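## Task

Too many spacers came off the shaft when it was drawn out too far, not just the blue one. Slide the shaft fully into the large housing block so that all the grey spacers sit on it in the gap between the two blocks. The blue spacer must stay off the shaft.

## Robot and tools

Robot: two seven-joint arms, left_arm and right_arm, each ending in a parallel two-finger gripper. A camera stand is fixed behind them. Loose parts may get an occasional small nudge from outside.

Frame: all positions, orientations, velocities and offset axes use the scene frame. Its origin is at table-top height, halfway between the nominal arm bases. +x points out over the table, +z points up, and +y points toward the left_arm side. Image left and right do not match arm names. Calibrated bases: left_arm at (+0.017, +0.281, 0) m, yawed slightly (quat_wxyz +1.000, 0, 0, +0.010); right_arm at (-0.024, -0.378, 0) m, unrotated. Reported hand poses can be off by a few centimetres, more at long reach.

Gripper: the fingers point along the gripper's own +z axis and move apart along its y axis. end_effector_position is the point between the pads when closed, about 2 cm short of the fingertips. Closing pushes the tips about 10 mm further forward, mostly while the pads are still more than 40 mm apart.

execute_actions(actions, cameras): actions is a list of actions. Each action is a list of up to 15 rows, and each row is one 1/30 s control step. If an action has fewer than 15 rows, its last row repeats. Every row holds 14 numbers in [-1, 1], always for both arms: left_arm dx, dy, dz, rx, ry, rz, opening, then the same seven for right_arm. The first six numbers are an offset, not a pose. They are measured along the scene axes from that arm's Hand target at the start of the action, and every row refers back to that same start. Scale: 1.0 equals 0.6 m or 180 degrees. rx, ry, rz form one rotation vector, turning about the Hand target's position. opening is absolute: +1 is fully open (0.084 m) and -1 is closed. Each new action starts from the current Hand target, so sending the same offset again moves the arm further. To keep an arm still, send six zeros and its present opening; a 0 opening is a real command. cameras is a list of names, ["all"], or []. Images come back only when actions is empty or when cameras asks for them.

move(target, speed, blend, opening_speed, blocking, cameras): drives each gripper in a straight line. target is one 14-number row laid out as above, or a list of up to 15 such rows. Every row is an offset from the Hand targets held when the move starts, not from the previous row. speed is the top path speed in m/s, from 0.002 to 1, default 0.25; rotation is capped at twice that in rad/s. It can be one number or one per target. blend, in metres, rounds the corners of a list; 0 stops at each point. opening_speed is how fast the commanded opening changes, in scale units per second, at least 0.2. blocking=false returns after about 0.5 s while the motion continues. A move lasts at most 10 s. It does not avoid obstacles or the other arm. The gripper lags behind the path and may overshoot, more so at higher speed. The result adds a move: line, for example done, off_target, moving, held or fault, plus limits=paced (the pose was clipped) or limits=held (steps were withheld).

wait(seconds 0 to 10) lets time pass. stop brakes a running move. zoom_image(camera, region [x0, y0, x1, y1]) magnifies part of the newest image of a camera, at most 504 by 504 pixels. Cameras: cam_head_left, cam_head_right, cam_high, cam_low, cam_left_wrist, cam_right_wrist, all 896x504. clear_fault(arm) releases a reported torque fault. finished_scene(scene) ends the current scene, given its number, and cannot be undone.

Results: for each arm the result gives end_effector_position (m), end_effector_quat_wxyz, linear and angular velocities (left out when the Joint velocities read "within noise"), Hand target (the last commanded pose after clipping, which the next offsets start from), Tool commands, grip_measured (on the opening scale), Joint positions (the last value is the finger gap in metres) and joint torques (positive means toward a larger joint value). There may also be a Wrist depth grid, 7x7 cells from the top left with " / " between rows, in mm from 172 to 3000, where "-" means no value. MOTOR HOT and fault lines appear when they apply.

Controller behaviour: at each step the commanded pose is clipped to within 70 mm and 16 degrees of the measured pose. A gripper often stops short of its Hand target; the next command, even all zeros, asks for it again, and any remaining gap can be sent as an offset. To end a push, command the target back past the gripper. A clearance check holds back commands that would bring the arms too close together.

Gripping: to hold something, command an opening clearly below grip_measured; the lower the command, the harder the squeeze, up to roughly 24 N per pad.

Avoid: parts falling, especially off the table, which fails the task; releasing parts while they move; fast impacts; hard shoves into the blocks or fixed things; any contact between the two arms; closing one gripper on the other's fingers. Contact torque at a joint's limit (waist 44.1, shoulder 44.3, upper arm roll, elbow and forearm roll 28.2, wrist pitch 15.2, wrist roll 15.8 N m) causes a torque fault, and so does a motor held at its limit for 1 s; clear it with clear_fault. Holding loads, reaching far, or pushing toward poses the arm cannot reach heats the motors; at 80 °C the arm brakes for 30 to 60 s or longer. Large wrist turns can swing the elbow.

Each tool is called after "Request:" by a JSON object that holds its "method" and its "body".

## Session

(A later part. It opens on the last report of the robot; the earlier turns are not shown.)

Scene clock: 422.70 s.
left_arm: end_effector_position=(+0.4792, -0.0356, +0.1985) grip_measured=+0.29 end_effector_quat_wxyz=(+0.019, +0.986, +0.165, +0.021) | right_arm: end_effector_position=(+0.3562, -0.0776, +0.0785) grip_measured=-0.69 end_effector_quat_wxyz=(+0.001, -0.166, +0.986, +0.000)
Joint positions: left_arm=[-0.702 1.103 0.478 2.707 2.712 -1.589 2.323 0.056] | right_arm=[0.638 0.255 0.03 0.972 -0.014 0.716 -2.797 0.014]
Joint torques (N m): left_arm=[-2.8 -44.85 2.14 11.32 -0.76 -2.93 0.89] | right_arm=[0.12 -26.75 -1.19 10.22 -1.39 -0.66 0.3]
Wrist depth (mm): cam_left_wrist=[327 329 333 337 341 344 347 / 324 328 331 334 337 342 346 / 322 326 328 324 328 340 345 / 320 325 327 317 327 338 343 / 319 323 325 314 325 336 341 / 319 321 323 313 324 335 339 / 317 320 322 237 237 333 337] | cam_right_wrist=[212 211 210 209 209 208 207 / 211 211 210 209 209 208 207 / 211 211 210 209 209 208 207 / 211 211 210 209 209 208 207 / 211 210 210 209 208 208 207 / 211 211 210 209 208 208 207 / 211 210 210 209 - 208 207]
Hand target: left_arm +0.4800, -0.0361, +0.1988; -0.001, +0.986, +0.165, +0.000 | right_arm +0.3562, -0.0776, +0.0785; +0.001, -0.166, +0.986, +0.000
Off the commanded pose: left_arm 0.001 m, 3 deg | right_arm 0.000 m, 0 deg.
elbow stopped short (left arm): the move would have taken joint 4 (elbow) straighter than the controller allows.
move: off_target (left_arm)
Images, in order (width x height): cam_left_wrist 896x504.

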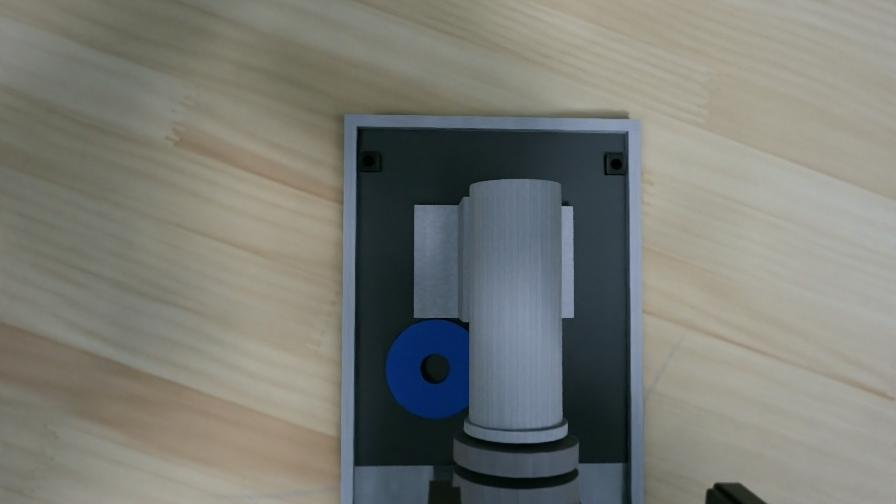

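Request:
{"method": "move", "body": {"target": [[-0.02,0.35,0.05,0,0,0,0.3,0.0236,0.0082,0,0,0,0,-0.9]], "speed": 0.15}}

Request:
{"method": "move", "body": {"target": [[0,0,0,0,0,0,0.3,0.0236,0.0082,0,0,0,0,-0.9]], "speed": 0.03, "cameras": ["cam_right_wrist"]}}

Scene clock: 424.80 s.
left_arm: end_effector_position=(+0.4680, +0.1738, +0.2288) grip_measured=+0.29 end_effector_quat_wxyz=(-0.001, +0.986, +0.165, +0.000) | right_arm: end_effector_position=(+0.3703, -0.0727, +0.0785) grip_measured=-0.69 end_effector_quat_wxyz=(+0.001, -0.166, +0.986, +0.000)
Joint positions: left_arm=[-0.575 0.551 0.522 1.8 2.871 -1.32 2.779 0.056] | right_arm=[0.632 0.295 0.027 1.029 -0.014 0.734 -2.807 0.014]
Joint torques (N m): left_arm=[2.3 -41.12 3.81 11.83 0.63 -1.61 0.83] | right_arm=[-6.59 -24.14 -5.57 13.26 0.59 -0.92 -0.19]
Wrist depth (mm): cam_left_wrist=[361 360 362 362 361 362 363 / 360 359 361 360 362 362 362 / 361 359 361 361 362 362 362 / 359 360 360 360 362 361 353 / 359 359 360 360 359 360 352 / 359 359 358 359 359 360 346 / 358 359 359 359 358 359 353] | cam_right_wrist=[212 211 210 209 209 208 207 / 212 211 210 209 209 208 207 / 211 211 210 209 208 208 207 / 211 210 210 209 209 208 207 / 211 210 210 209 208 208 207 / 211 210 210 209 209 208 207 / 211 210 210 209 - 208 207]
Hand target: left_arm +0.4680, +0.1739, +0.2288; -0.001, +0.986, +0.165, +0.000 | right_arm +0.3703, -0.0727, +0.0785; +0.001, -0.166, +0.986, +0.000
Off the commanded pose: left_arm 0.000 m, 0 deg | right_arm 0.000 m, 0 deg.
move: done

Scene clock: 425.70 s.
left_arm: end_effector_position=(+0.4680, +0.1739, +0.2288) grip_measured=+0.29 end_effector_quat_wxyz=(-0.001, +0.986, +0.165, +0.000) | right_arm: end_effector_position=(+0.3845, -0.0678, +0.0785) grip_measured=-0.69 end_effector_quat_wxyz=(+0.001, -0.166, +0.986, +0.000)
Joint positions: left_arm=[-0.575 0.551 0.522 1.8 2.871 -1.32 2.779 0.056] | right_arm=[0.626 0.334 0.024 1.088 -0.013 0.753 -2.817 0.014]
Joint torques (N m): left_arm=[1.93 -40.91 3.78 11.9 0.63 -1.61 0.93] | right_arm=[-7.5 -24.74 -6.8 13.26 0.05 -0.67 -0.29]
Wrist depth (mm): cam_left_wrist=[361 361 361 362 363 361 363 / 360 361 360 361 361 362 362 / 360 360 361 361 360 360 362 / 359 360 359 360 361 361 354 / 358 359 360 360 359 361 352 / 358 359 359 360 360 360 346 / 358 359 359 359 359 360 352] | cam_right_wrist=[212 211 210 209 209 208 207 / 211 211 210 209 209 208 207 / 212 211 210 209 209 208 207 / 212 210 210 209 208 208 207 / 211 210 210 209 208 208 207 / 211 210 210 209 209 208 207 / 211 210 210 209 - 208 207]
Hand target: left_arm +0.4680, +0.1739, +0.2288; -0.001, +0.986, +0.165, +0.000 | right_arm +0.3845, -0.0678, +0.0785; +0.001, -0.166, +0.986, +0.000
Off the commanded pose: left_arm 0.000 m, 0 deg | right_arm 0.000 m, 0 deg.
move: done
Images, in order (width x height): cam_right_wrist 896x504.

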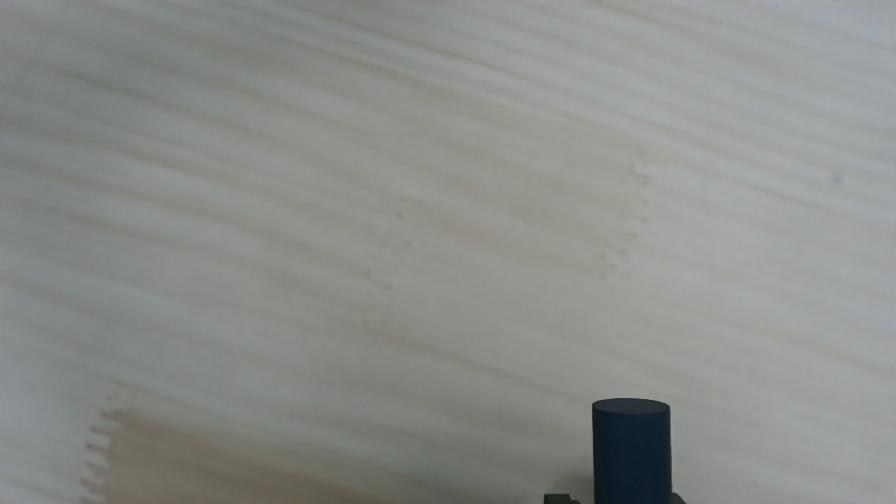

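Request:
{"method": "move", "body": {"target": [[0,0,0,0,0,0,0.3,0.0173,0.006,0,0,0,0,-0.9]], "speed": 0.03, "cameras": ["cam_right_wrist"]}}

Scene clock: 426.70 s.
left_arm: end_effector_position=(+0.4680, +0.1739, +0.2288) grip_measured=+0.29 end_effector_quat_wxyz=(-0.001, +0.986, +0.165, +0.000) | right_arm: end_effector_position=(+0.3949, -0.0642, +0.0785) grip_measured=-0.69 end_effector_quat_wxyz=(+0.001, -0.166, +0.986, +0.000)
Joint positions: left_arm=[-0.575 0.551 0.522 1.8 2.871 -1.32 2.779 0.056] | right_arm=[0.622 0.364 0.022 1.132 -0.013 0.768 -2.824 0.014]
Joint torques (N m): left_arm=[1.97 -40.72 3.78 11.84 0.49 -1.59 0.88] | right_arm=[-8.88 -25.81 -7.95 12.46 -0.06 -0.74 -0.24]
Wrist depth (mm): cam_left_wrist=[360 361 362 361 361 363 363 / 360 361 361 362 362 362 363 / 360 361 361 360 361 362 362 / 359 360 359 361 361 360 353 / 358 360 360 360 359 360 351 / 359 358 359 359 359 360 348 / 358 358 358 360 360 359 351] | cam_right_wrist=[212 211 210 209 209 208 207 / 211 211 210 209 208 208 207 / 211 211 210 209 209 208 207 / 211 210 210 209 209 208 207 / 211 210 210 209 208 208 207 / 211 210 210 209 208 208 207 / 211 210 210 209 - 207 207]
Hand target: left_arm +0.4680, +0.1739, +0.2288; -0.001, +0.986, +0.165, +0.000 | right_arm +0.3949, -0.0642, +0.0785; +0.001, -0.166, +0.986, +0.000
Off the commanded pose: left_arm 0.000 m, 0 deg | right_arm 0.000 m, 0 deg.
move: done
Images, in order (width x height): cam_right_wrist 896x504.

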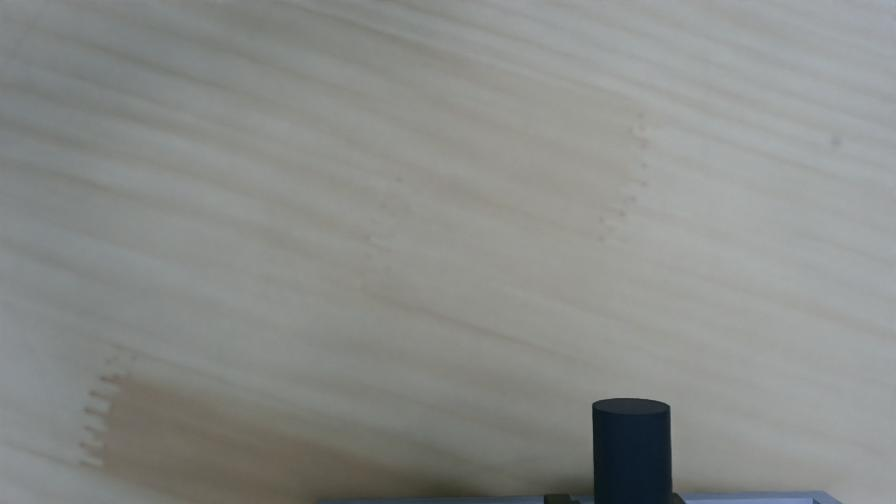

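Request:
{"method": "move", "body": {"target": [[0,0,0,0,0,0,0.3,0,0,0,0,0,0,0]], "opening_speed": 0.8}}

Request:
{"method": "move", "body": {"target": [[0,0,0,0,0,0,0.3,0,0,0.09,0,0,0,0],[0,0,0,0,0,0,0.3,-0.1024,-0.0354,0.09,0,0,0,-1],[0,0,0,0,0,0,0.3,-0.1024,-0.0354,0.0108,0,0,0,-1],[0,0,0,0,0,0,0.3,-0.0709,-0.0245,0.0108,0,0,0,-1]], "speed": [0.1,0.15,0.1,0.03], "cameras": ["cam_right_wrist"]}}

Scene clock: 428.53 s.
left_arm: end_effector_position=(+0.4680, +0.1739, +0.2288) grip_measured=+0.29 end_effector_quat_wxyz=(-0.001, +0.986, +0.165, +0.000) | right_arm: end_effector_position=(+0.3949, -0.0642, +0.0785) grip_measured=-0.01 end_effector_quat_wxyz=(+0.001, -0.166, +0.986, +0.000)
Joint positions: left_arm=[-0.575 0.551 0.522 1.8 2.871 -1.32 2.779 0.056] | right_arm=[0.622 0.364 0.022 1.133 -0.013 0.768 -2.824 0.044]
Joint torques (N m): left_arm=[1.89 -40.7 3.87 11.95 0.49 -1.66 0.83] | right_arm=[2.8 -27.81 1.29 11.28 -0.71 -1.39 0.02]
Wrist depth (mm): cam_left_wrist=[361 361 362 362 362 362 363 / 359 362 361 361 361 361 363 / 360 361 360 360 360 361 362 / 359 361 360 361 360 361 353 / 360 360 360 360 361 360 353 / 359 359 360 359 360 360 347 / 357 358 358 359 360 360 351] | cam_right_wrist=[212 211 210 209 209 208 207 / 212 211 210 210 209 208 207 / 211 211 210 209 208 208 207 / 211 211 210 209 208 208 207 / 211 210 210 209 208 208 207 / 211 210 210 209 208 208 207 / 211 210 210 209 - 207 207]
Hand target: left_arm +0.4680, +0.1739, +0.2288; -0.001, +0.986, +0.165, +0.000 | right_arm +0.3949, -0.0642, +0.0785; +0.001, -0.166, +0.986, +0.000
Off the commanded pose: left_arm 0.000 m, 0 deg | right_arm 0.000 m, 0 deg.
move: done

Scene clock: 432.60 s.
left_arm: end_effector_position=(+0.4680, +0.1739, +0.2288) grip_measured=+0.29 end_effector_quat_wxyz=(-0.001, +0.986, +0.165, +0.000) | right_arm: end_effector_position=(+0.3523, -0.0789, +0.0850) grip_measured=-1.00 end_effector_quat_wxyz=(+0.001, -0.166, +0.986, +0.000)
Joint positions: left_arm=[-0.575 0.551 0.522 1.8 2.871 -1.32 2.779 0.056] | right_arm=[0.637 0.232 0.034 0.961 -0.014 0.729 -2.794 0]
Joint torques (N m): left_arm=[1.97 -40.84 3.77 11.94 0.35 -1.7 0.83] | right_arm=[-2.6 -22.08 -1.72 13.07 -0.69 -1 -0.5]
Wrist depth (mm): cam_left_wrist=[361 362 361 362 362 362 362 / 361 361 361 362 362 361 362 / 360 360 360 359 362 362 362 / 358 360 360 360 361 361 354 / 359 360 360 359 361 361 352 / 359 359 359 359 360 361 347 / 358 359 360 359 359 359 352] | cam_right_wrist=[218 217 217 216 215 214 214 / 218 217 217 216 215 214 214 / 218 217 216 216 215 214 214 / 218 217 216 216 215 214 214 / 218 217 216 216 215 214 213 / 218 217 216 216 215 214 213 / 218 217 216 215 215 214 213]
Hand target: left_arm +0.4680, +0.1739, +0.2288; -0.001, +0.986, +0.165, +0.000 | right_arm +0.3523, -0.0789, +0.0850; +0.001, -0.166, +0.986, +0.000
Off the commanded pose: left_arm 0.000 m, 0 deg | right_arm 0.000 m, 0 deg.
move: done
Images, in order (width x height): cam_right_wrist 896x504.

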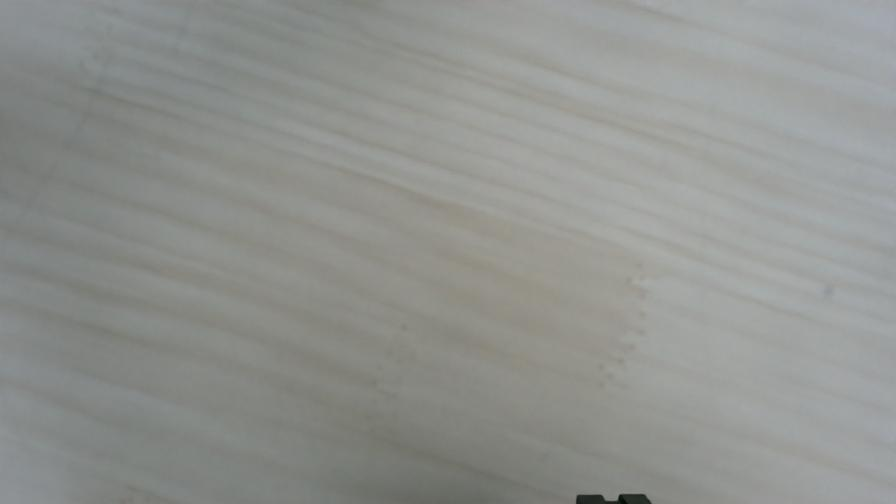

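Request:
{"method": "move", "body": {"target": [[0,0,0,0,0,0,0.3,0.0158,0.0055,0,0,0,0,-1]], "speed": 0.02}}

Request:
{"method": "move", "body": {"target": [[0,0,0,0,0,0,0.3,0.0126,0.0044,0,0,0,0,-1]], "speed": 0.02}}

Request:
{"method": "move", "body": {"target": [[0,0,0,0,0,0,0.3,0.0063,0.0022,0,0,0,0,-1]], "speed": 0.02}}

Scene clock: 433.87 s.
left_arm: end_effector_position=(+0.4680, +0.1739, +0.2288) grip_measured=+0.29 end_effector_quat_wxyz=(-0.001, +0.986, +0.165, +0.000) | right_arm: end_effector_position=(+0.3487, -0.0848, +0.0804) grip_measured=-1.00 end_effector_quat_wxyz=(-0.025, -0.167, +0.986, -0.015)
Joint positions: left_arm=[-0.575 0.551 0.522 1.8 2.871 -1.32 2.779 0.056] | right_arm=[0.634 0.256 0.033 0.994 -0.014 0.796 -2.8 0]
Joint torques (N m): left_arm=[2.07 -41 3.8 12.09 0.37 -1.72 0.76] | right_arm=[-1.73 -25.8 -1.37 12.91 -0.31 -0.76 0.11]
Wrist depth (mm): cam_left_wrist=[360 362 361 362 362 363 362 / 361 361 361 362 362 362 363 / 359 360 360 361 361 361 362 / 359 360 361 362 361 360 353 / 358 358 360 360 359 359 352 / 359 359 359 359 361 360 347 / 357 358 359 360 359 359 352] | cam_right_wrist=[225 223 221 220 218 216 215 / 223 222 220 219 217 215 214 / 222 220 219 217 215 214 213 / 221 219 217 216 214 213 211 / 219 218 216 215 213 212 210 / 218 216 215 213 212 210 209 / 216 215 214 212 210 209 208]
Hand target: left_arm +0.4680, +0.1739, +0.2288; -0.001, +0.986, +0.165, +0.000 | right_arm +0.3487, -0.0848, +0.0804; -0.025, -0.167, +0.986, -0.015 (not the last commanded pose)
Tool commands: left_gripper/opening=+0.3 right_gripper/opening=-1.0
Off the commanded pose: left_arm 0.000 m, 0 deg | right_arm 0.017 m, 3 deg.
TORQUE FAULT: the external load on joint 6 (wrist pitch) of the right arm reached its load limit, and that arm stopped. The contact can be on any part of that arm beyond that joint, not only on its tool. A torque fault puts only its own arm into a fault stop. That arm's remaining commands of this call were not run. The hold on joint 6 (wrist pitch) of that arm was moved back by the arm itself, up to 3 degrees, as the stop began. That arm is still stopped at the end of this call. While its stop runs, that arm, its gripper or tool too, takes no new command.
CLEAR FAULT: the right arm stays stopped (state 4) until you call clear_fault(arm="right_arm").
End effector pose when the fault began: right_arm: position (+0.3593, -0.0767, +0.0841), quat_wxyz (-0.002, -0.166, +0.986, -0.002)
Joint positions when the fault began: right_arm=[0.634 0.256 0.032 0.994 -0.014 0.744 -2.8 0]
move: fault (right_arm)

not run: an earlier result of this reply reported a stop or a fault. Calls in your next reply go to the robot.

not run: an earlier result of this reply reported a stop or a fault. Calls in your next reply go to the robot.

Request:
{"method": "clear_fault", "body": {"arm": "right_arm"}}

Request:
{"method": "move", "body": {"target": [[0.08,-0.38,-0.05,0,0,0,0.3,-0.03,-0.01,0,0.05,0,0.03,-1],[0.0257,-0.354,-0.05,0,0,0,0.3,-0.05,-0.02,0.15,0.05,0,0.03,-1]], "speed": 0.15, "cameras": ["cam_left_wrist","cam_right_wrist","cam_high"]}}

Request:
{"method": "zoom_image", "body": {"camera": "cam_left_wrist", "region": [400, 300, 740, 503]}}

Scene clock: 434.17 s.
left_arm: end_effector_position=(+0.4680, +0.1739, +0.2288) grip_measured=+0.29 end_effector_quat_wxyz=(-0.001, +0.986, +0.165, +0.000) | right_arm: end_effector_position=(+0.3487, -0.0848, +0.0804) grip_measured=-1.00 end_effector_quat_wxyz=(-0.025, -0.167, +0.986, -0.015)
Joint positions: left_arm=[-0.575 0.551 0.522 1.8 2.871 -1.32 2.779 0.056] | right_arm=[0.634 0.256 0.033 0.994 -0.014 0.796 -2.8 0]
Joint torques (N m): left_arm=[1.94 -40.76 3.85 11.96 0.34 -1.77 0.78] | right_arm=[-1.68 -25.73 -1.49 12.73 -0.35 -0.64 0.05]
Wrist depth (mm): cam_left_wrist=[361 361 361 362 362 361 362 / 361 360 361 361 362 361 361 / 360 361 360 361 361 362 360 / 359 360 359 360 362 360 352 / 359 359 360 360 360 361 352 / 359 359 358 360 359 361 347 / 358 358 359 360 359 359 352] | cam_right_wrist=[225 223 222 220 218 216 215 / 223 222 220 219 217 215 214 / 222 220 219 217 215 214 213 / 220 219 217 216 214 213 211 / 219 217 216 214 213 212 210 / 218 216 215 213 212 210 209 / 216 215 213 212 210 209 208]
Hand target: left_arm +0.4680, +0.1739, +0.2288; -0.001, +0.986, +0.165, +0.000 | right_arm +0.3487, -0.0848, +0.0804; -0.025, -0.167, +0.986, -0.015 (not the last commanded pose)
Tool commands: left_gripper/opening=+0.3 right_gripper/opening=-1.0
Off the commanded pose: left_arm 0.000 m, 0 deg | right_arm 0.017 m, 3 deg.
TORQUE FAULT, CONTINUED: the right arm's stop, for the torque fault of joint 6 (wrist pitch) that an earlier result reported, is over. The call counts as one of the actions that you can send in this scene. The hold on joint 6 (wrist pitch) of that arm was moved back by the arm itself, up to 3 degrees, as the stop began. That arm's target is now where it stood when the stop ended, not its last command. That arm's gripper keeps its grip as last carried out, and that arm accepts commands again: back off and push less far.
CLEAR FAULT: your call cleared the right arm's torque fault. If a joint's load stays at its limit, that arm stops again at once.

Scene clock: 437.67 s.
left_arm: end_effector_position=(+0.4826, -0.0380, +0.1985) grip_measured=+0.29 end_effector_quat_wxyz=(+0.025, +0.986, +0.165, +0.027) | right_arm: end_effector_position=(+0.3187, -0.0968, +0.1704) grip_measured=-1.00 end_effector_quat_wxyz=(-0.011, -0.214, +0.975, +0.062)
Joint positions: left_arm=[-0.719 1.111 0.588 2.707 2.61 -1.585 2.347 0.056] | right_arm=[0.557 -0.046 0.075 0.882 0.16 0.904 -3.039 0]
Joint torques (N m): left_arm=[-2.6 -44.83 2.44 13.37 -0.62 -2.96 0.88] | right_arm=[-2.31 -23.42 -1.62 13.96 -0.86 -0.82 0.8]
Wrist depth (mm): cam_left_wrist=[325 329 334 337 342 347 353 / 323 328 331 335 340 345 350 / 320 325 327 325 329 342 348 / 319 324 325 244 324 341 346 / 317 321 320 242 322 339 343 / 315 319 320 241 323 336 342 / 313 317 317 230 317 335 340] | cam_right_wrist=[281 286 291 298 304 310 316 / 281 286 291 297 304 309 317 / 281 286 291 297 304 310 316 / 281 286 291 297 304 309 316 / 281 286 292 298 304 309 316 / 281 285 291 298 303 309 316 / 281 285 291 297 303 309 316]
Hand target: left_arm +0.4834, -0.0385, +0.1988; -0.001, +0.986, +0.165, +0.000 | right_arm +0.3187, -0.0968, +0.1704; -0.011, -0.214, +0.975, +0.062
Off the commanded pose: left_arm 0.001 m, 4 deg | right_arm 0.000 m, 0 deg.
elbow stopped short (left arm): the move would have taken joint 4 (elbow) straighter than the controller allows.
move: off_target (left_arm)
Images, in order (width x height): cam_high 896x504, cam_left_wrist 896x504, cam_right_wrist 896x504.

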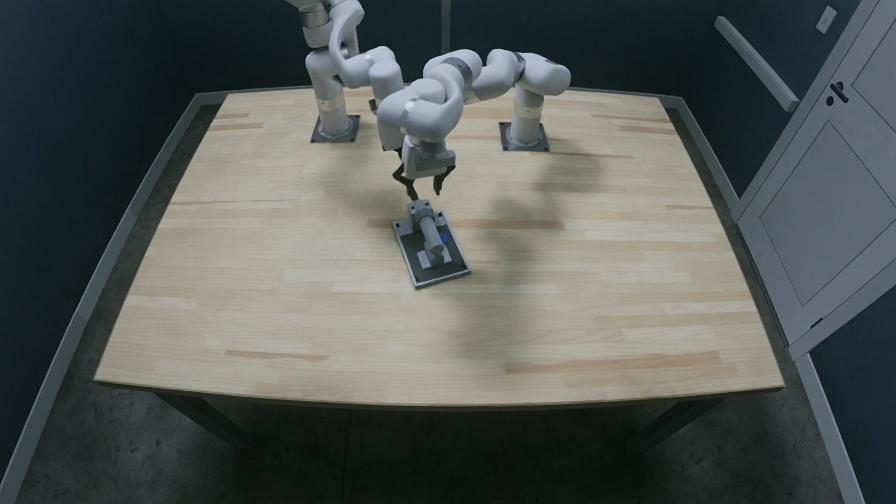

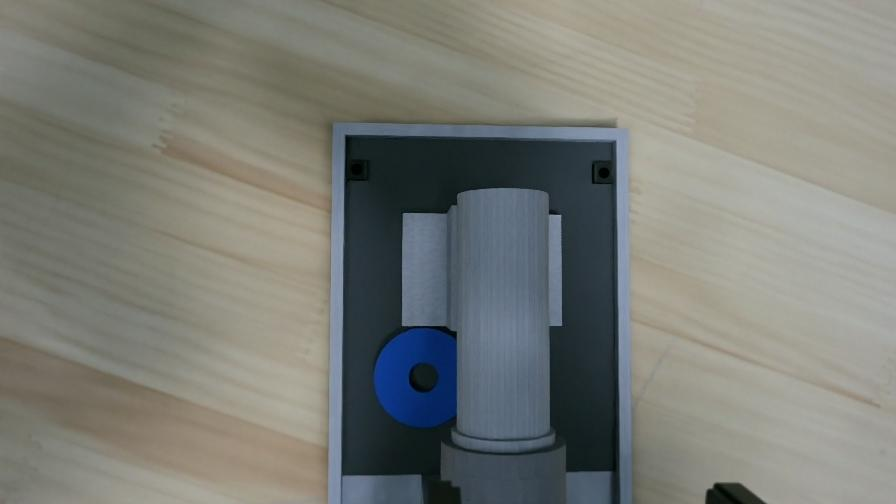

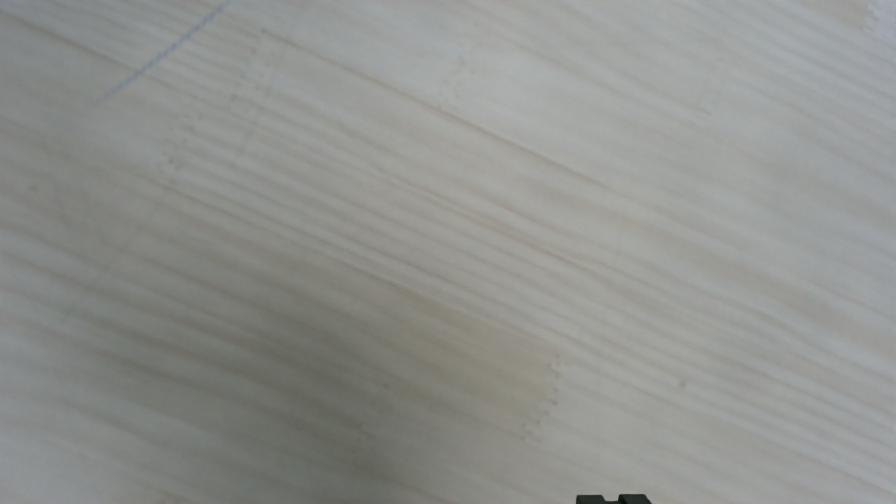

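Scaled by 1.482 from the camera's 896x504 image, which has a finer 1280x720 frame.

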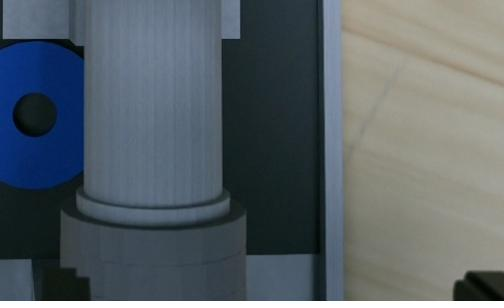

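Request:
{"method": "move", "body": {"target": [[-0.05,0.3,0.08,0,0,0,0.3,-0.05,-0.3,0.15,0,0,0,-1]], "speed": 0.25}}

Request:
{"method": "move", "body": {"target": [[-0.19,-0.4,0.02,0,0,0,0.3,0,0,0,0,0,0,-1]], "speed": 0.2, "cameras": ["cam_left_wrist"]}}

Scene clock: 439.33 s.
left_arm: end_effector_position=(+0.4534, +0.1414, +0.2468) grip_measured=+0.29 end_effector_quat_wxyz=(-0.001, +0.986, +0.165, +0.000) | right_arm: end_effector_position=(+0.2887, -0.2768, +0.2604) grip_measured=-1.00 end_effector_quat_wxyz=(-0.011, -0.214, +0.975, +0.062)
Joint positions: left_arm=[-0.721 0.546 0.638 1.811 2.822 -1.367 2.741 0.056] | right_arm=[0.385 -0.497 -0.133 0.746 0.064 1.256 -3.326 0]
Joint torques (N m): left_arm=[-2.66 -39.61 4.49 11.7 0.69 -1.72 0.94] | right_arm=[-2.51 -12.94 0.01 14.59 -0.82 -0.83 -0.51]
Wrist depth (mm): cam_left_wrist=[379 379 379 379 380 382 380 / 378 378 379 380 379 380 380 / 378 378 380 379 379 379 380 / 377 377 379 379 380 372 372 / 378 377 377 378 378 370 331 / 376 377 376 378 378 370 363 / 377 378 377 378 376 371 356] | cam_right_wrist=[365 372 380 388 396 404 413 / 366 373 379 388 396 405 413 / 365 372 379 388 396 404 412 / 365 373 379 387 396 405 412 / 365 372 379 386 395 404 412 / 365 372 379 387 395 405 412 / 365 372 379 387 396 405 412]
Hand target: left_arm +0.4534, +0.1415, +0.2468; -0.001, +0.986, +0.165, +0.000 | right_arm +0.2887, -0.2768, +0.2604; -0.011, -0.214, +0.975, +0.062
Off the commanded pose: left_arm 0.000 m, 0 deg | right_arm 0.000 m, 0 deg.
move: done

Scene clock: 441.33 s.
left_arm: end_effector_position=(+0.3394, -0.0985, +0.2588) grip_measured=+0.29 end_effector_quat_wxyz=(-0.001, +0.986, +0.165, +0.000) | right_arm: end_effector_position=(+0.2887, -0.2768, +0.2604) grip_measured=-1.00 end_effector_quat_wxyz=(-0.011, -0.214, +0.975, +0.062)
Joint positions: left_arm=[-1.137 0.733 0.564 2.168 2.777 -1.522 2.151 0.056] | right_arm=[0.385 -0.497 -0.133 0.746 0.064 1.256 -3.326 0]
Joint torques (N m): left_arm=[2.04 -38.46 2.55 15 -0.66 -3.11 -0.89] | right_arm=[-2.72 -13.07 -0.08 14.45 -0.73 -0.82 -0.54]
Wrist depth (mm): cam_left_wrist=[389 390 390 301 385 392 394 / 389 390 390 305 383 392 392 / 389 391 390 306 385 392 392 / 389 391 389 385 384 392 392 / 388 389 390 390 391 391 392 / 388 389 390 390 391 391 392 / 387 389 389 389 390 391 391] | cam_right_wrist=[365 373 379 387 396 405 413 / 365 373 380 388 396 405 413 / 365 373 380 388 396 405 413 / 365 373 379 387 396 405 413 / 365 372 379 387 396 404 412 / 365 372 378 388 395 405 412 / 364 372 378 387 395 404 412]
Hand target: left_arm +0.3394, -0.0985, +0.2588; -0.001, +0.986, +0.165, +0.000 | right_arm +0.2887, -0.2768, +0.2604; -0.011, -0.214, +0.975, +0.062
Off the commanded pose: left_arm 0.000 m, 0 deg | right_arm 0.000 m, 0 deg.
move: done
Images, in order (width x height): cam_left_wrist 896x504.

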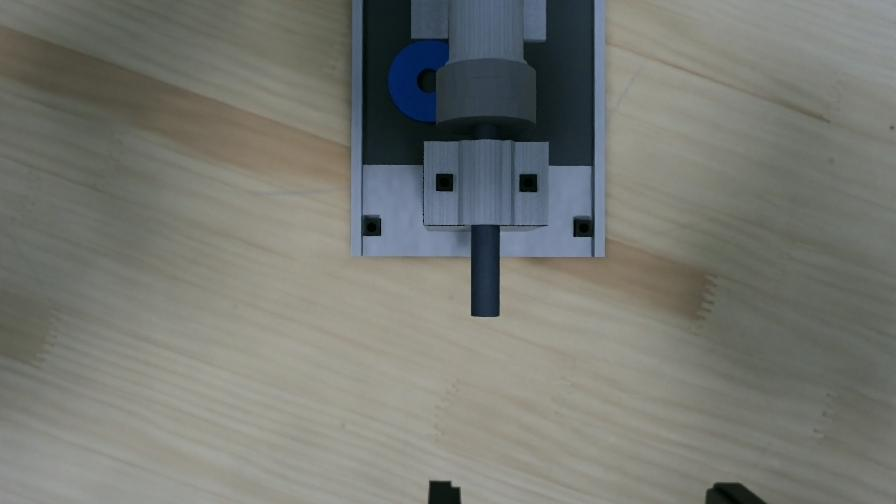

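Request:
{"method": "move", "body": {"target": [[0.2,0.45,0.0,0,0,0,0.3,0.01,0.2,0,0,0,0,-1]], "speed": 0.25}}

Scene clock: 443.37 s.
left_arm: end_effector_position=(+0.4594, +0.1714, +0.2588) grip_measured=+0.29 end_effector_quat_wxyz=(-0.001, +0.986, +0.165, +0.000) | right_arm: end_effector_position=(+0.2947, -0.1568, +0.2604) grip_measured=-1.00 end_effector_quat_wxyz=(-0.011, -0.214, +0.975, +0.062)
Joint positions: left_arm=[-0.662 0.537 0.654 1.829 2.822 -1.396 2.808 0.056] | right_arm=[0.493 -0.314 0.037 0.884 0.147 1.185 -3.1 0]
Joint torques (N m): left_arm=[1.53 -33.02 2.96 15.51 -0.63 -3.03 0.85] | right_arm=[3.11 -10.84 1.21 14.71 1.17 -1.85 0.87]
Wrist depth (mm): cam_left_wrist=[391 392 392 392 393 392 392 / 390 390 391 392 391 392 391 / 389 390 391 390 391 392 391 / 390 389 390 391 391 391 383 / 389 390 389 390 390 391 347 / 389 389 389 389 390 389 376 / 388 389 389 389 390 388 376] | cam_right_wrist=[366 374 379 388 396 405 412 / 365 373 379 388 396 404 412 / 365 373 379 387 395 404 412 / 365 373 379 387 396 404 412 / 365 372 379 387 395 404 411 / 365 373 379 387 395 404 412 / 365 373 379 387 396 405 411]
Hand target: left_arm +0.4594, +0.1715, +0.2588; -0.001, +0.986, +0.165, +0.000 | right_arm +0.2947, -0.1568, +0.2604; -0.011, -0.214, +0.975, +0.062
Off the commanded pose: left_arm 0.000 m, 0 deg | right_arm 0.000 m, 0 deg.
move: done

Request:
{"method": "move", "body": {"target": [[0,0,0,0,0,0,0.3,0.05,0.1243,-0.15,-0.0378,-0.0134,-0.0313,-1],[0,0,0,0,0,0,0.3,0.0817,0.1243,-0.2923,-0.0378,-0.0134,-0.0313,-1],[0,0,0,0,0,0,0.3,0.0992,0.13,-0.2923,-0.0378,-0.0134,-0.0313,-1]], "speed": [0.2,0.1,0.05]}}

Request:
{"method": "move", "body": {"target": [[0,0,0,0,0,0,0.3,0.006,0.0021,0,0,0,0,-1]], "speed": 0.01}}

Request:
{"method": "move", "body": {"target": [[0,0,0,0,0,0,0.3,0.0032,0.0011,0,0,0,0,-1]], "speed": 0.005}}

Request:
{"method": "move", "body": {"target": [[0,0,0,0,0,0,0.3,0.0016,0.0005,0,0,0,0,-1]], "speed": 0.005}}

Scene clock: 446.53 s.
left_arm: end_effector_position=(+0.4594, +0.1715, +0.2588) grip_measured=+0.29 end_effector_quat_wxyz=(-0.001, +0.986, +0.165, +0.000) | right_arm: end_effector_position=(+0.3542, -0.0788, +0.0850) grip_measured=-1.00 end_effector_quat_wxyz=(+0.000, -0.166, +0.986, +0.000)
Joint positions: left_arm=[-0.662 0.538 0.654 1.829 2.822 -1.396 2.808 0.056] | right_arm=[0.532 0.239 0.139 0.969 -0.049 0.734 -2.772 0]
Joint torques (N m): left_arm=[2.2 -32.6 3.34 15.47 -0.66 -3.06 0.77] | right_arm=[-2.43 -22.05 -0.9 12.58 -0.84 -0.85 -0.4]
Wrist depth (mm): cam_left_wrist=[391 392 392 391 392 392 393 / 389 391 391 391 392 392 392 / 391 391 392 391 391 391 393 / 389 389 389 390 391 391 383 / 389 389 389 390 391 391 348 / 389 389 389 389 389 390 377 / 387 389 389 388 390 390 378] | cam_right_wrist=[218 218 217 216 215 215 214 / 218 217 217 216 215 215 214 / 218 217 217 216 215 214 214 / 218 217 217 216 215 215 214 / 218 217 216 216 215 214 214 / 218 217 216 216 215 214 213 / 218 217 216 215 215 214 213]
Hand target: left_arm +0.4594, +0.1715, +0.2588; -0.001, +0.986, +0.165, +0.000 | right_arm +0.3542, -0.0788, +0.0850; +0.000, -0.166, +0.986, +0.000
Off the commanded pose: left_arm 0.000 m, 0 deg | right_arm 0.000 m, 0 deg.
move: done

Scene clock: 447.30 s.
left_arm: end_effector_position=(+0.4594, +0.1715, +0.2588) grip_measured=+0.29 end_effector_quat_wxyz=(-0.001, +0.986, +0.165, +0.000) | right_arm: end_effector_position=(+0.3576, -0.0776, +0.0849) grip_measured=-1.00 end_effector_quat_wxyz=(-0.001, -0.166, +0.986, +0.000)
Joint positions: left_arm=[-0.662 0.538 0.654 1.829 2.822 -1.396 2.808 0.056] | right_arm=[0.531 0.249 0.138 0.984 -0.051 0.739 -2.773 0]
Joint torques (N m): left_arm=[2.07 -32.8 3.48 15.4 -0.64 -3.05 0.78] | right_arm=[-5.08 -23.52 -3.45 17.25 -1.42 -3.36 -0.28]
Wrist depth (mm): cam_left_wrist=[391 391 392 392 393 393 393 / 391 390 391 391 392 392 392 / 390 390 389 390 391 392 391 / 389 390 390 390 390 390 383 / 390 389 390 390 391 390 347 / 388 390 389 390 391 390 375 / 389 389 389 388 391 390 377] | cam_right_wrist=[218 218 217 216 215 214 214 / 218 217 216 216 215 214 214 / 218 217 216 216 215 214 213 / 218 217 216 216 215 214 214 / 217 217 216 215 215 214 213 / 218 217 216 215 214 214 213 / 217 216 216 215 214 213 213]
Hand target: left_arm +0.4594, +0.1715, +0.2588; -0.001, +0.986, +0.165, +0.000 | right_arm +0.3578, -0.0775, +0.0850; +0.000, -0.166, +0.986, +0.000
Off the commanded pose: left_arm 0.000 m, 0 deg | right_arm 0.000 m, 0 deg.
move: done

Scene clock: 448.00 s.
left_arm: end_effector_position=(+0.4594, +0.1715, +0.2588) grip_measured=+0.29 end_effector_quat_wxyz=(-0.001, +0.986, +0.165, +0.000) | right_arm: end_effector_position=(+0.3589, -0.0774, +0.0847) grip_measured=-1.00 end_effector_quat_wxyz=(-0.002, -0.166, +0.986, -0.001)
Joint positions: left_arm=[-0.662 0.538 0.654 1.829 2.822 -1.396 2.808 0.056] | right_arm=[0.53 0.255 0.137 0.991 -0.051 0.744 -2.774 0]
Joint torques (N m): left_arm=[2.11 -32.83 3.44 15.41 -0.75 -3.05 0.73] | right_arm=[-13.25 -25.67 -11.01 27.41 -3.64 -9.01 -0.3]
Wrist depth (mm): cam_left_wrist=[390 390 392 394 393 392 393 / 390 392 391 391 392 392 392 / 390 389 391 390 390 392 393 / 389 389 389 391 391 392 384 / 390 390 390 389 391 391 348 / 388 388 389 389 390 390 375 / 387 388 390 389 389 389 375] | cam_right_wrist=[219 218 217 216 215 214 213 / 218 217 216 216 215 214 213 / 218 217 216 215 215 214 213 / 218 217 216 215 214 214 213 / 217 216 216 215 214 213 213 / 217 216 215 215 214 213 212 / 217 216 215 214 214 213 212]
Hand target: left_arm +0.4594, +0.1715, +0.2588; -0.001, +0.986, +0.165, +0.000 | right_arm +0.3597, -0.0768, +0.0850; +0.000, -0.166, +0.986, +0.000
Off the commanded pose: left_arm 0.000 m, 0 deg | right_arm 0.001 m, 0 deg.
move: done

Scene clock: 448.70 s.
left_arm: end_effector_position=(+0.4594, +0.1715, +0.2588) grip_measured=+0.29 end_effector_quat_wxyz=(-0.001, +0.986, +0.165, +0.000) | right_arm: end_effector_position=(+0.3593, -0.0776, +0.0843) grip_measured=-1.00 end_effector_quat_wxyz=(-0.003, -0.166, +0.986, -0.002)
Joint positions: left_arm=[-0.662 0.538 0.654 1.829 2.822 -1.396 2.808 0.056] | right_arm=[0.53 0.257 0.137 0.994 -0.052 0.747 -2.775 0]
Joint torques (N m): left_arm=[2.19 -32.68 3.51 15.4 -0.55 -3.04 0.79] | right_arm=[-15.9 -27.41 -14.18 29.87 -4.08 -10.29 -0.36]
Wrist depth (mm): cam_left_wrist=[392 392 392 391 392 392 393 / 391 391 392 392 392 393 392 / 390 391 391 390 391 392 391 / 389 390 390 390 389 390 384 / 389 390 390 390 390 390 347 / 388 388 388 389 389 390 376 / 387 389 388 388 389 391 376] | cam_right_wrist=[219 218 217 216 215 214 213 / 218 217 216 216 215 214 213 / 218 217 216 215 214 214 213 / 218 217 216 215 214 213 212 / 217 216 216 215 214 213 212 / 217 216 215 214 213 213 212 / 216 215 215 214 213 212 211]
Hand target: left_arm +0.4594, +0.1715, +0.2588; -0.001, +0.986, +0.165, +0.000 | right_arm +0.3607, -0.0765, +0.0850; +0.000, -0.166, +0.986, +0.000
Off the commanded pose: left_arm 0.000 m, 0 deg | right_arm 0.002 m, 0 deg.
move: done

Request:
{"method": "move", "body": {"target": [[0,0,0,0,0,0,0.3,-0.035,-0.012,0,0,0,0,-1],[0,0.1,0,0,0,0,0.3,-0.08,-0.1,0.2,0,0,0,-1]], "speed": [0.05,0.15]}}

Request:
{"method": "wait", "body": {"seconds": 1}}

Request:
{"method": "finished_scene", "body": {"scene": 2}}

Scene clock: 450.97 s.
left_arm: end_effector_position=(+0.4594, +0.2314, +0.2588) grip_measured=+0.29 end_effector_quat_wxyz=(-0.001, +0.986, +0.165, +0.000) | right_arm: end_effector_position=(+0.3127, -0.1365, +0.2050) grip_measured=-1.00 end_effector_quat_wxyz=(+0.000, -0.166, +0.986, +0.000)
Joint positions: left_arm=[-0.565 0.495 0.673 1.763 2.837 -1.372 2.939 0.056] | right_arm=[0.498 -0.164 0.118 0.873 0.022 1.036 -2.873 0]
Joint torques (N m): left_arm=[2.06 -38 4.36 11.82 -0.04 -1.57 0.97] | right_arm=[-2.54 -20.93 -1.93 14.17 1.25 -0.7 -0.43]
Wrist depth (mm): cam_left_wrist=[391 391 393 392 392 392 392 / 390 391 391 392 390 392 393 / 390 391 391 391 391 392 392 / 389 390 391 391 390 390 383 / 390 389 390 389 390 391 383 / 388 389 389 389 390 389 380 / 388 388 389 389 390 389 380] | cam_right_wrist=[339 338 337 335 335 334 333 / 339 337 336 336 335 333 333 / 339 338 337 336 335 334 332 / 338 338 336 335 334 333 332 / 338 337 336 335 334 334 331 / 339 337 336 335 334 333 332 / 338 337 336 335 333 333 331]
Hand target: left_arm +0.4594, +0.2315, +0.2588; -0.001, +0.986, +0.165, +0.000 | right_arm +0.3127, -0.1365, +0.2050; +0.000, -0.166, +0.986, +0.000
Off the commanded pose: left_arm 0.000 m, 0 deg | right_arm 0.000 m, 0 deg.
move: done

Scene clock: 451.97 s.
left_arm: end_effector_position=(+0.4594, +0.2315, +0.2588) grip_measured=+0.29 end_effector_quat_wxyz=(-0.001, +0.986, +0.165, +0.000) | right_arm: end_effector_position=(+0.3127, -0.1365, +0.2050) grip_measured=-1.00 end_effector_quat_wxyz=(+0.000, -0.166, +0.986, +0.000)
Joint positions: left_arm=[-0.565 0.495 0.673 1.763 2.837 -1.372 2.939 0.056] | right_arm=[0.498 -0.164 0.118 0.873 0.022 1.037 -2.873 0]
Joint torques (N m): left_arm=[2.09 -37.79 4.42 11.64 -0.4 -1.64 0.85] | right_arm=[-2.32 -21.01 -1.85 14.32 0.97 -0.91 -0.4]
Wrist depth (mm): cam_left_wrist=[391 391 393 392 393 393 394 / 390 389 391 392 392 392 393 / 390 391 391 391 391 391 391 / 391 390 390 390 391 391 383 / 389 390 391 390 391 390 382 / 388 390 389 390 389 391 380 / 387 390 389 389 389 389 381] | cam_right_wrist=[339 338 337 335 335 334 333 / 339 338 336 336 334 334 333 / 339 337 336 336 335 334 332 / 338 337 337 335 335 333 332 / 338 337 336 335 334 333 332 / 338 337 336 335 334 333 332 / 338 336 335 335 334 333 332]
Hand target: left_arm +0.4594, +0.2315, +0.2588; -0.001, +0.986, +0.165, +0.000 | right_arm +0.3127, -0.1365, +0.2050; +0.000, -0.166, +0.986, +0.000
Tool commands: left_gripper/opening=+0.3 right_gripper/opening=-1.0
Off the commanded pose: left_arm 0.000 m, 0 deg | right_arm 0.000 m, 0 deg.
wait: 1.00 s; at rest by 0.17 s

The scene is finished: the task was done.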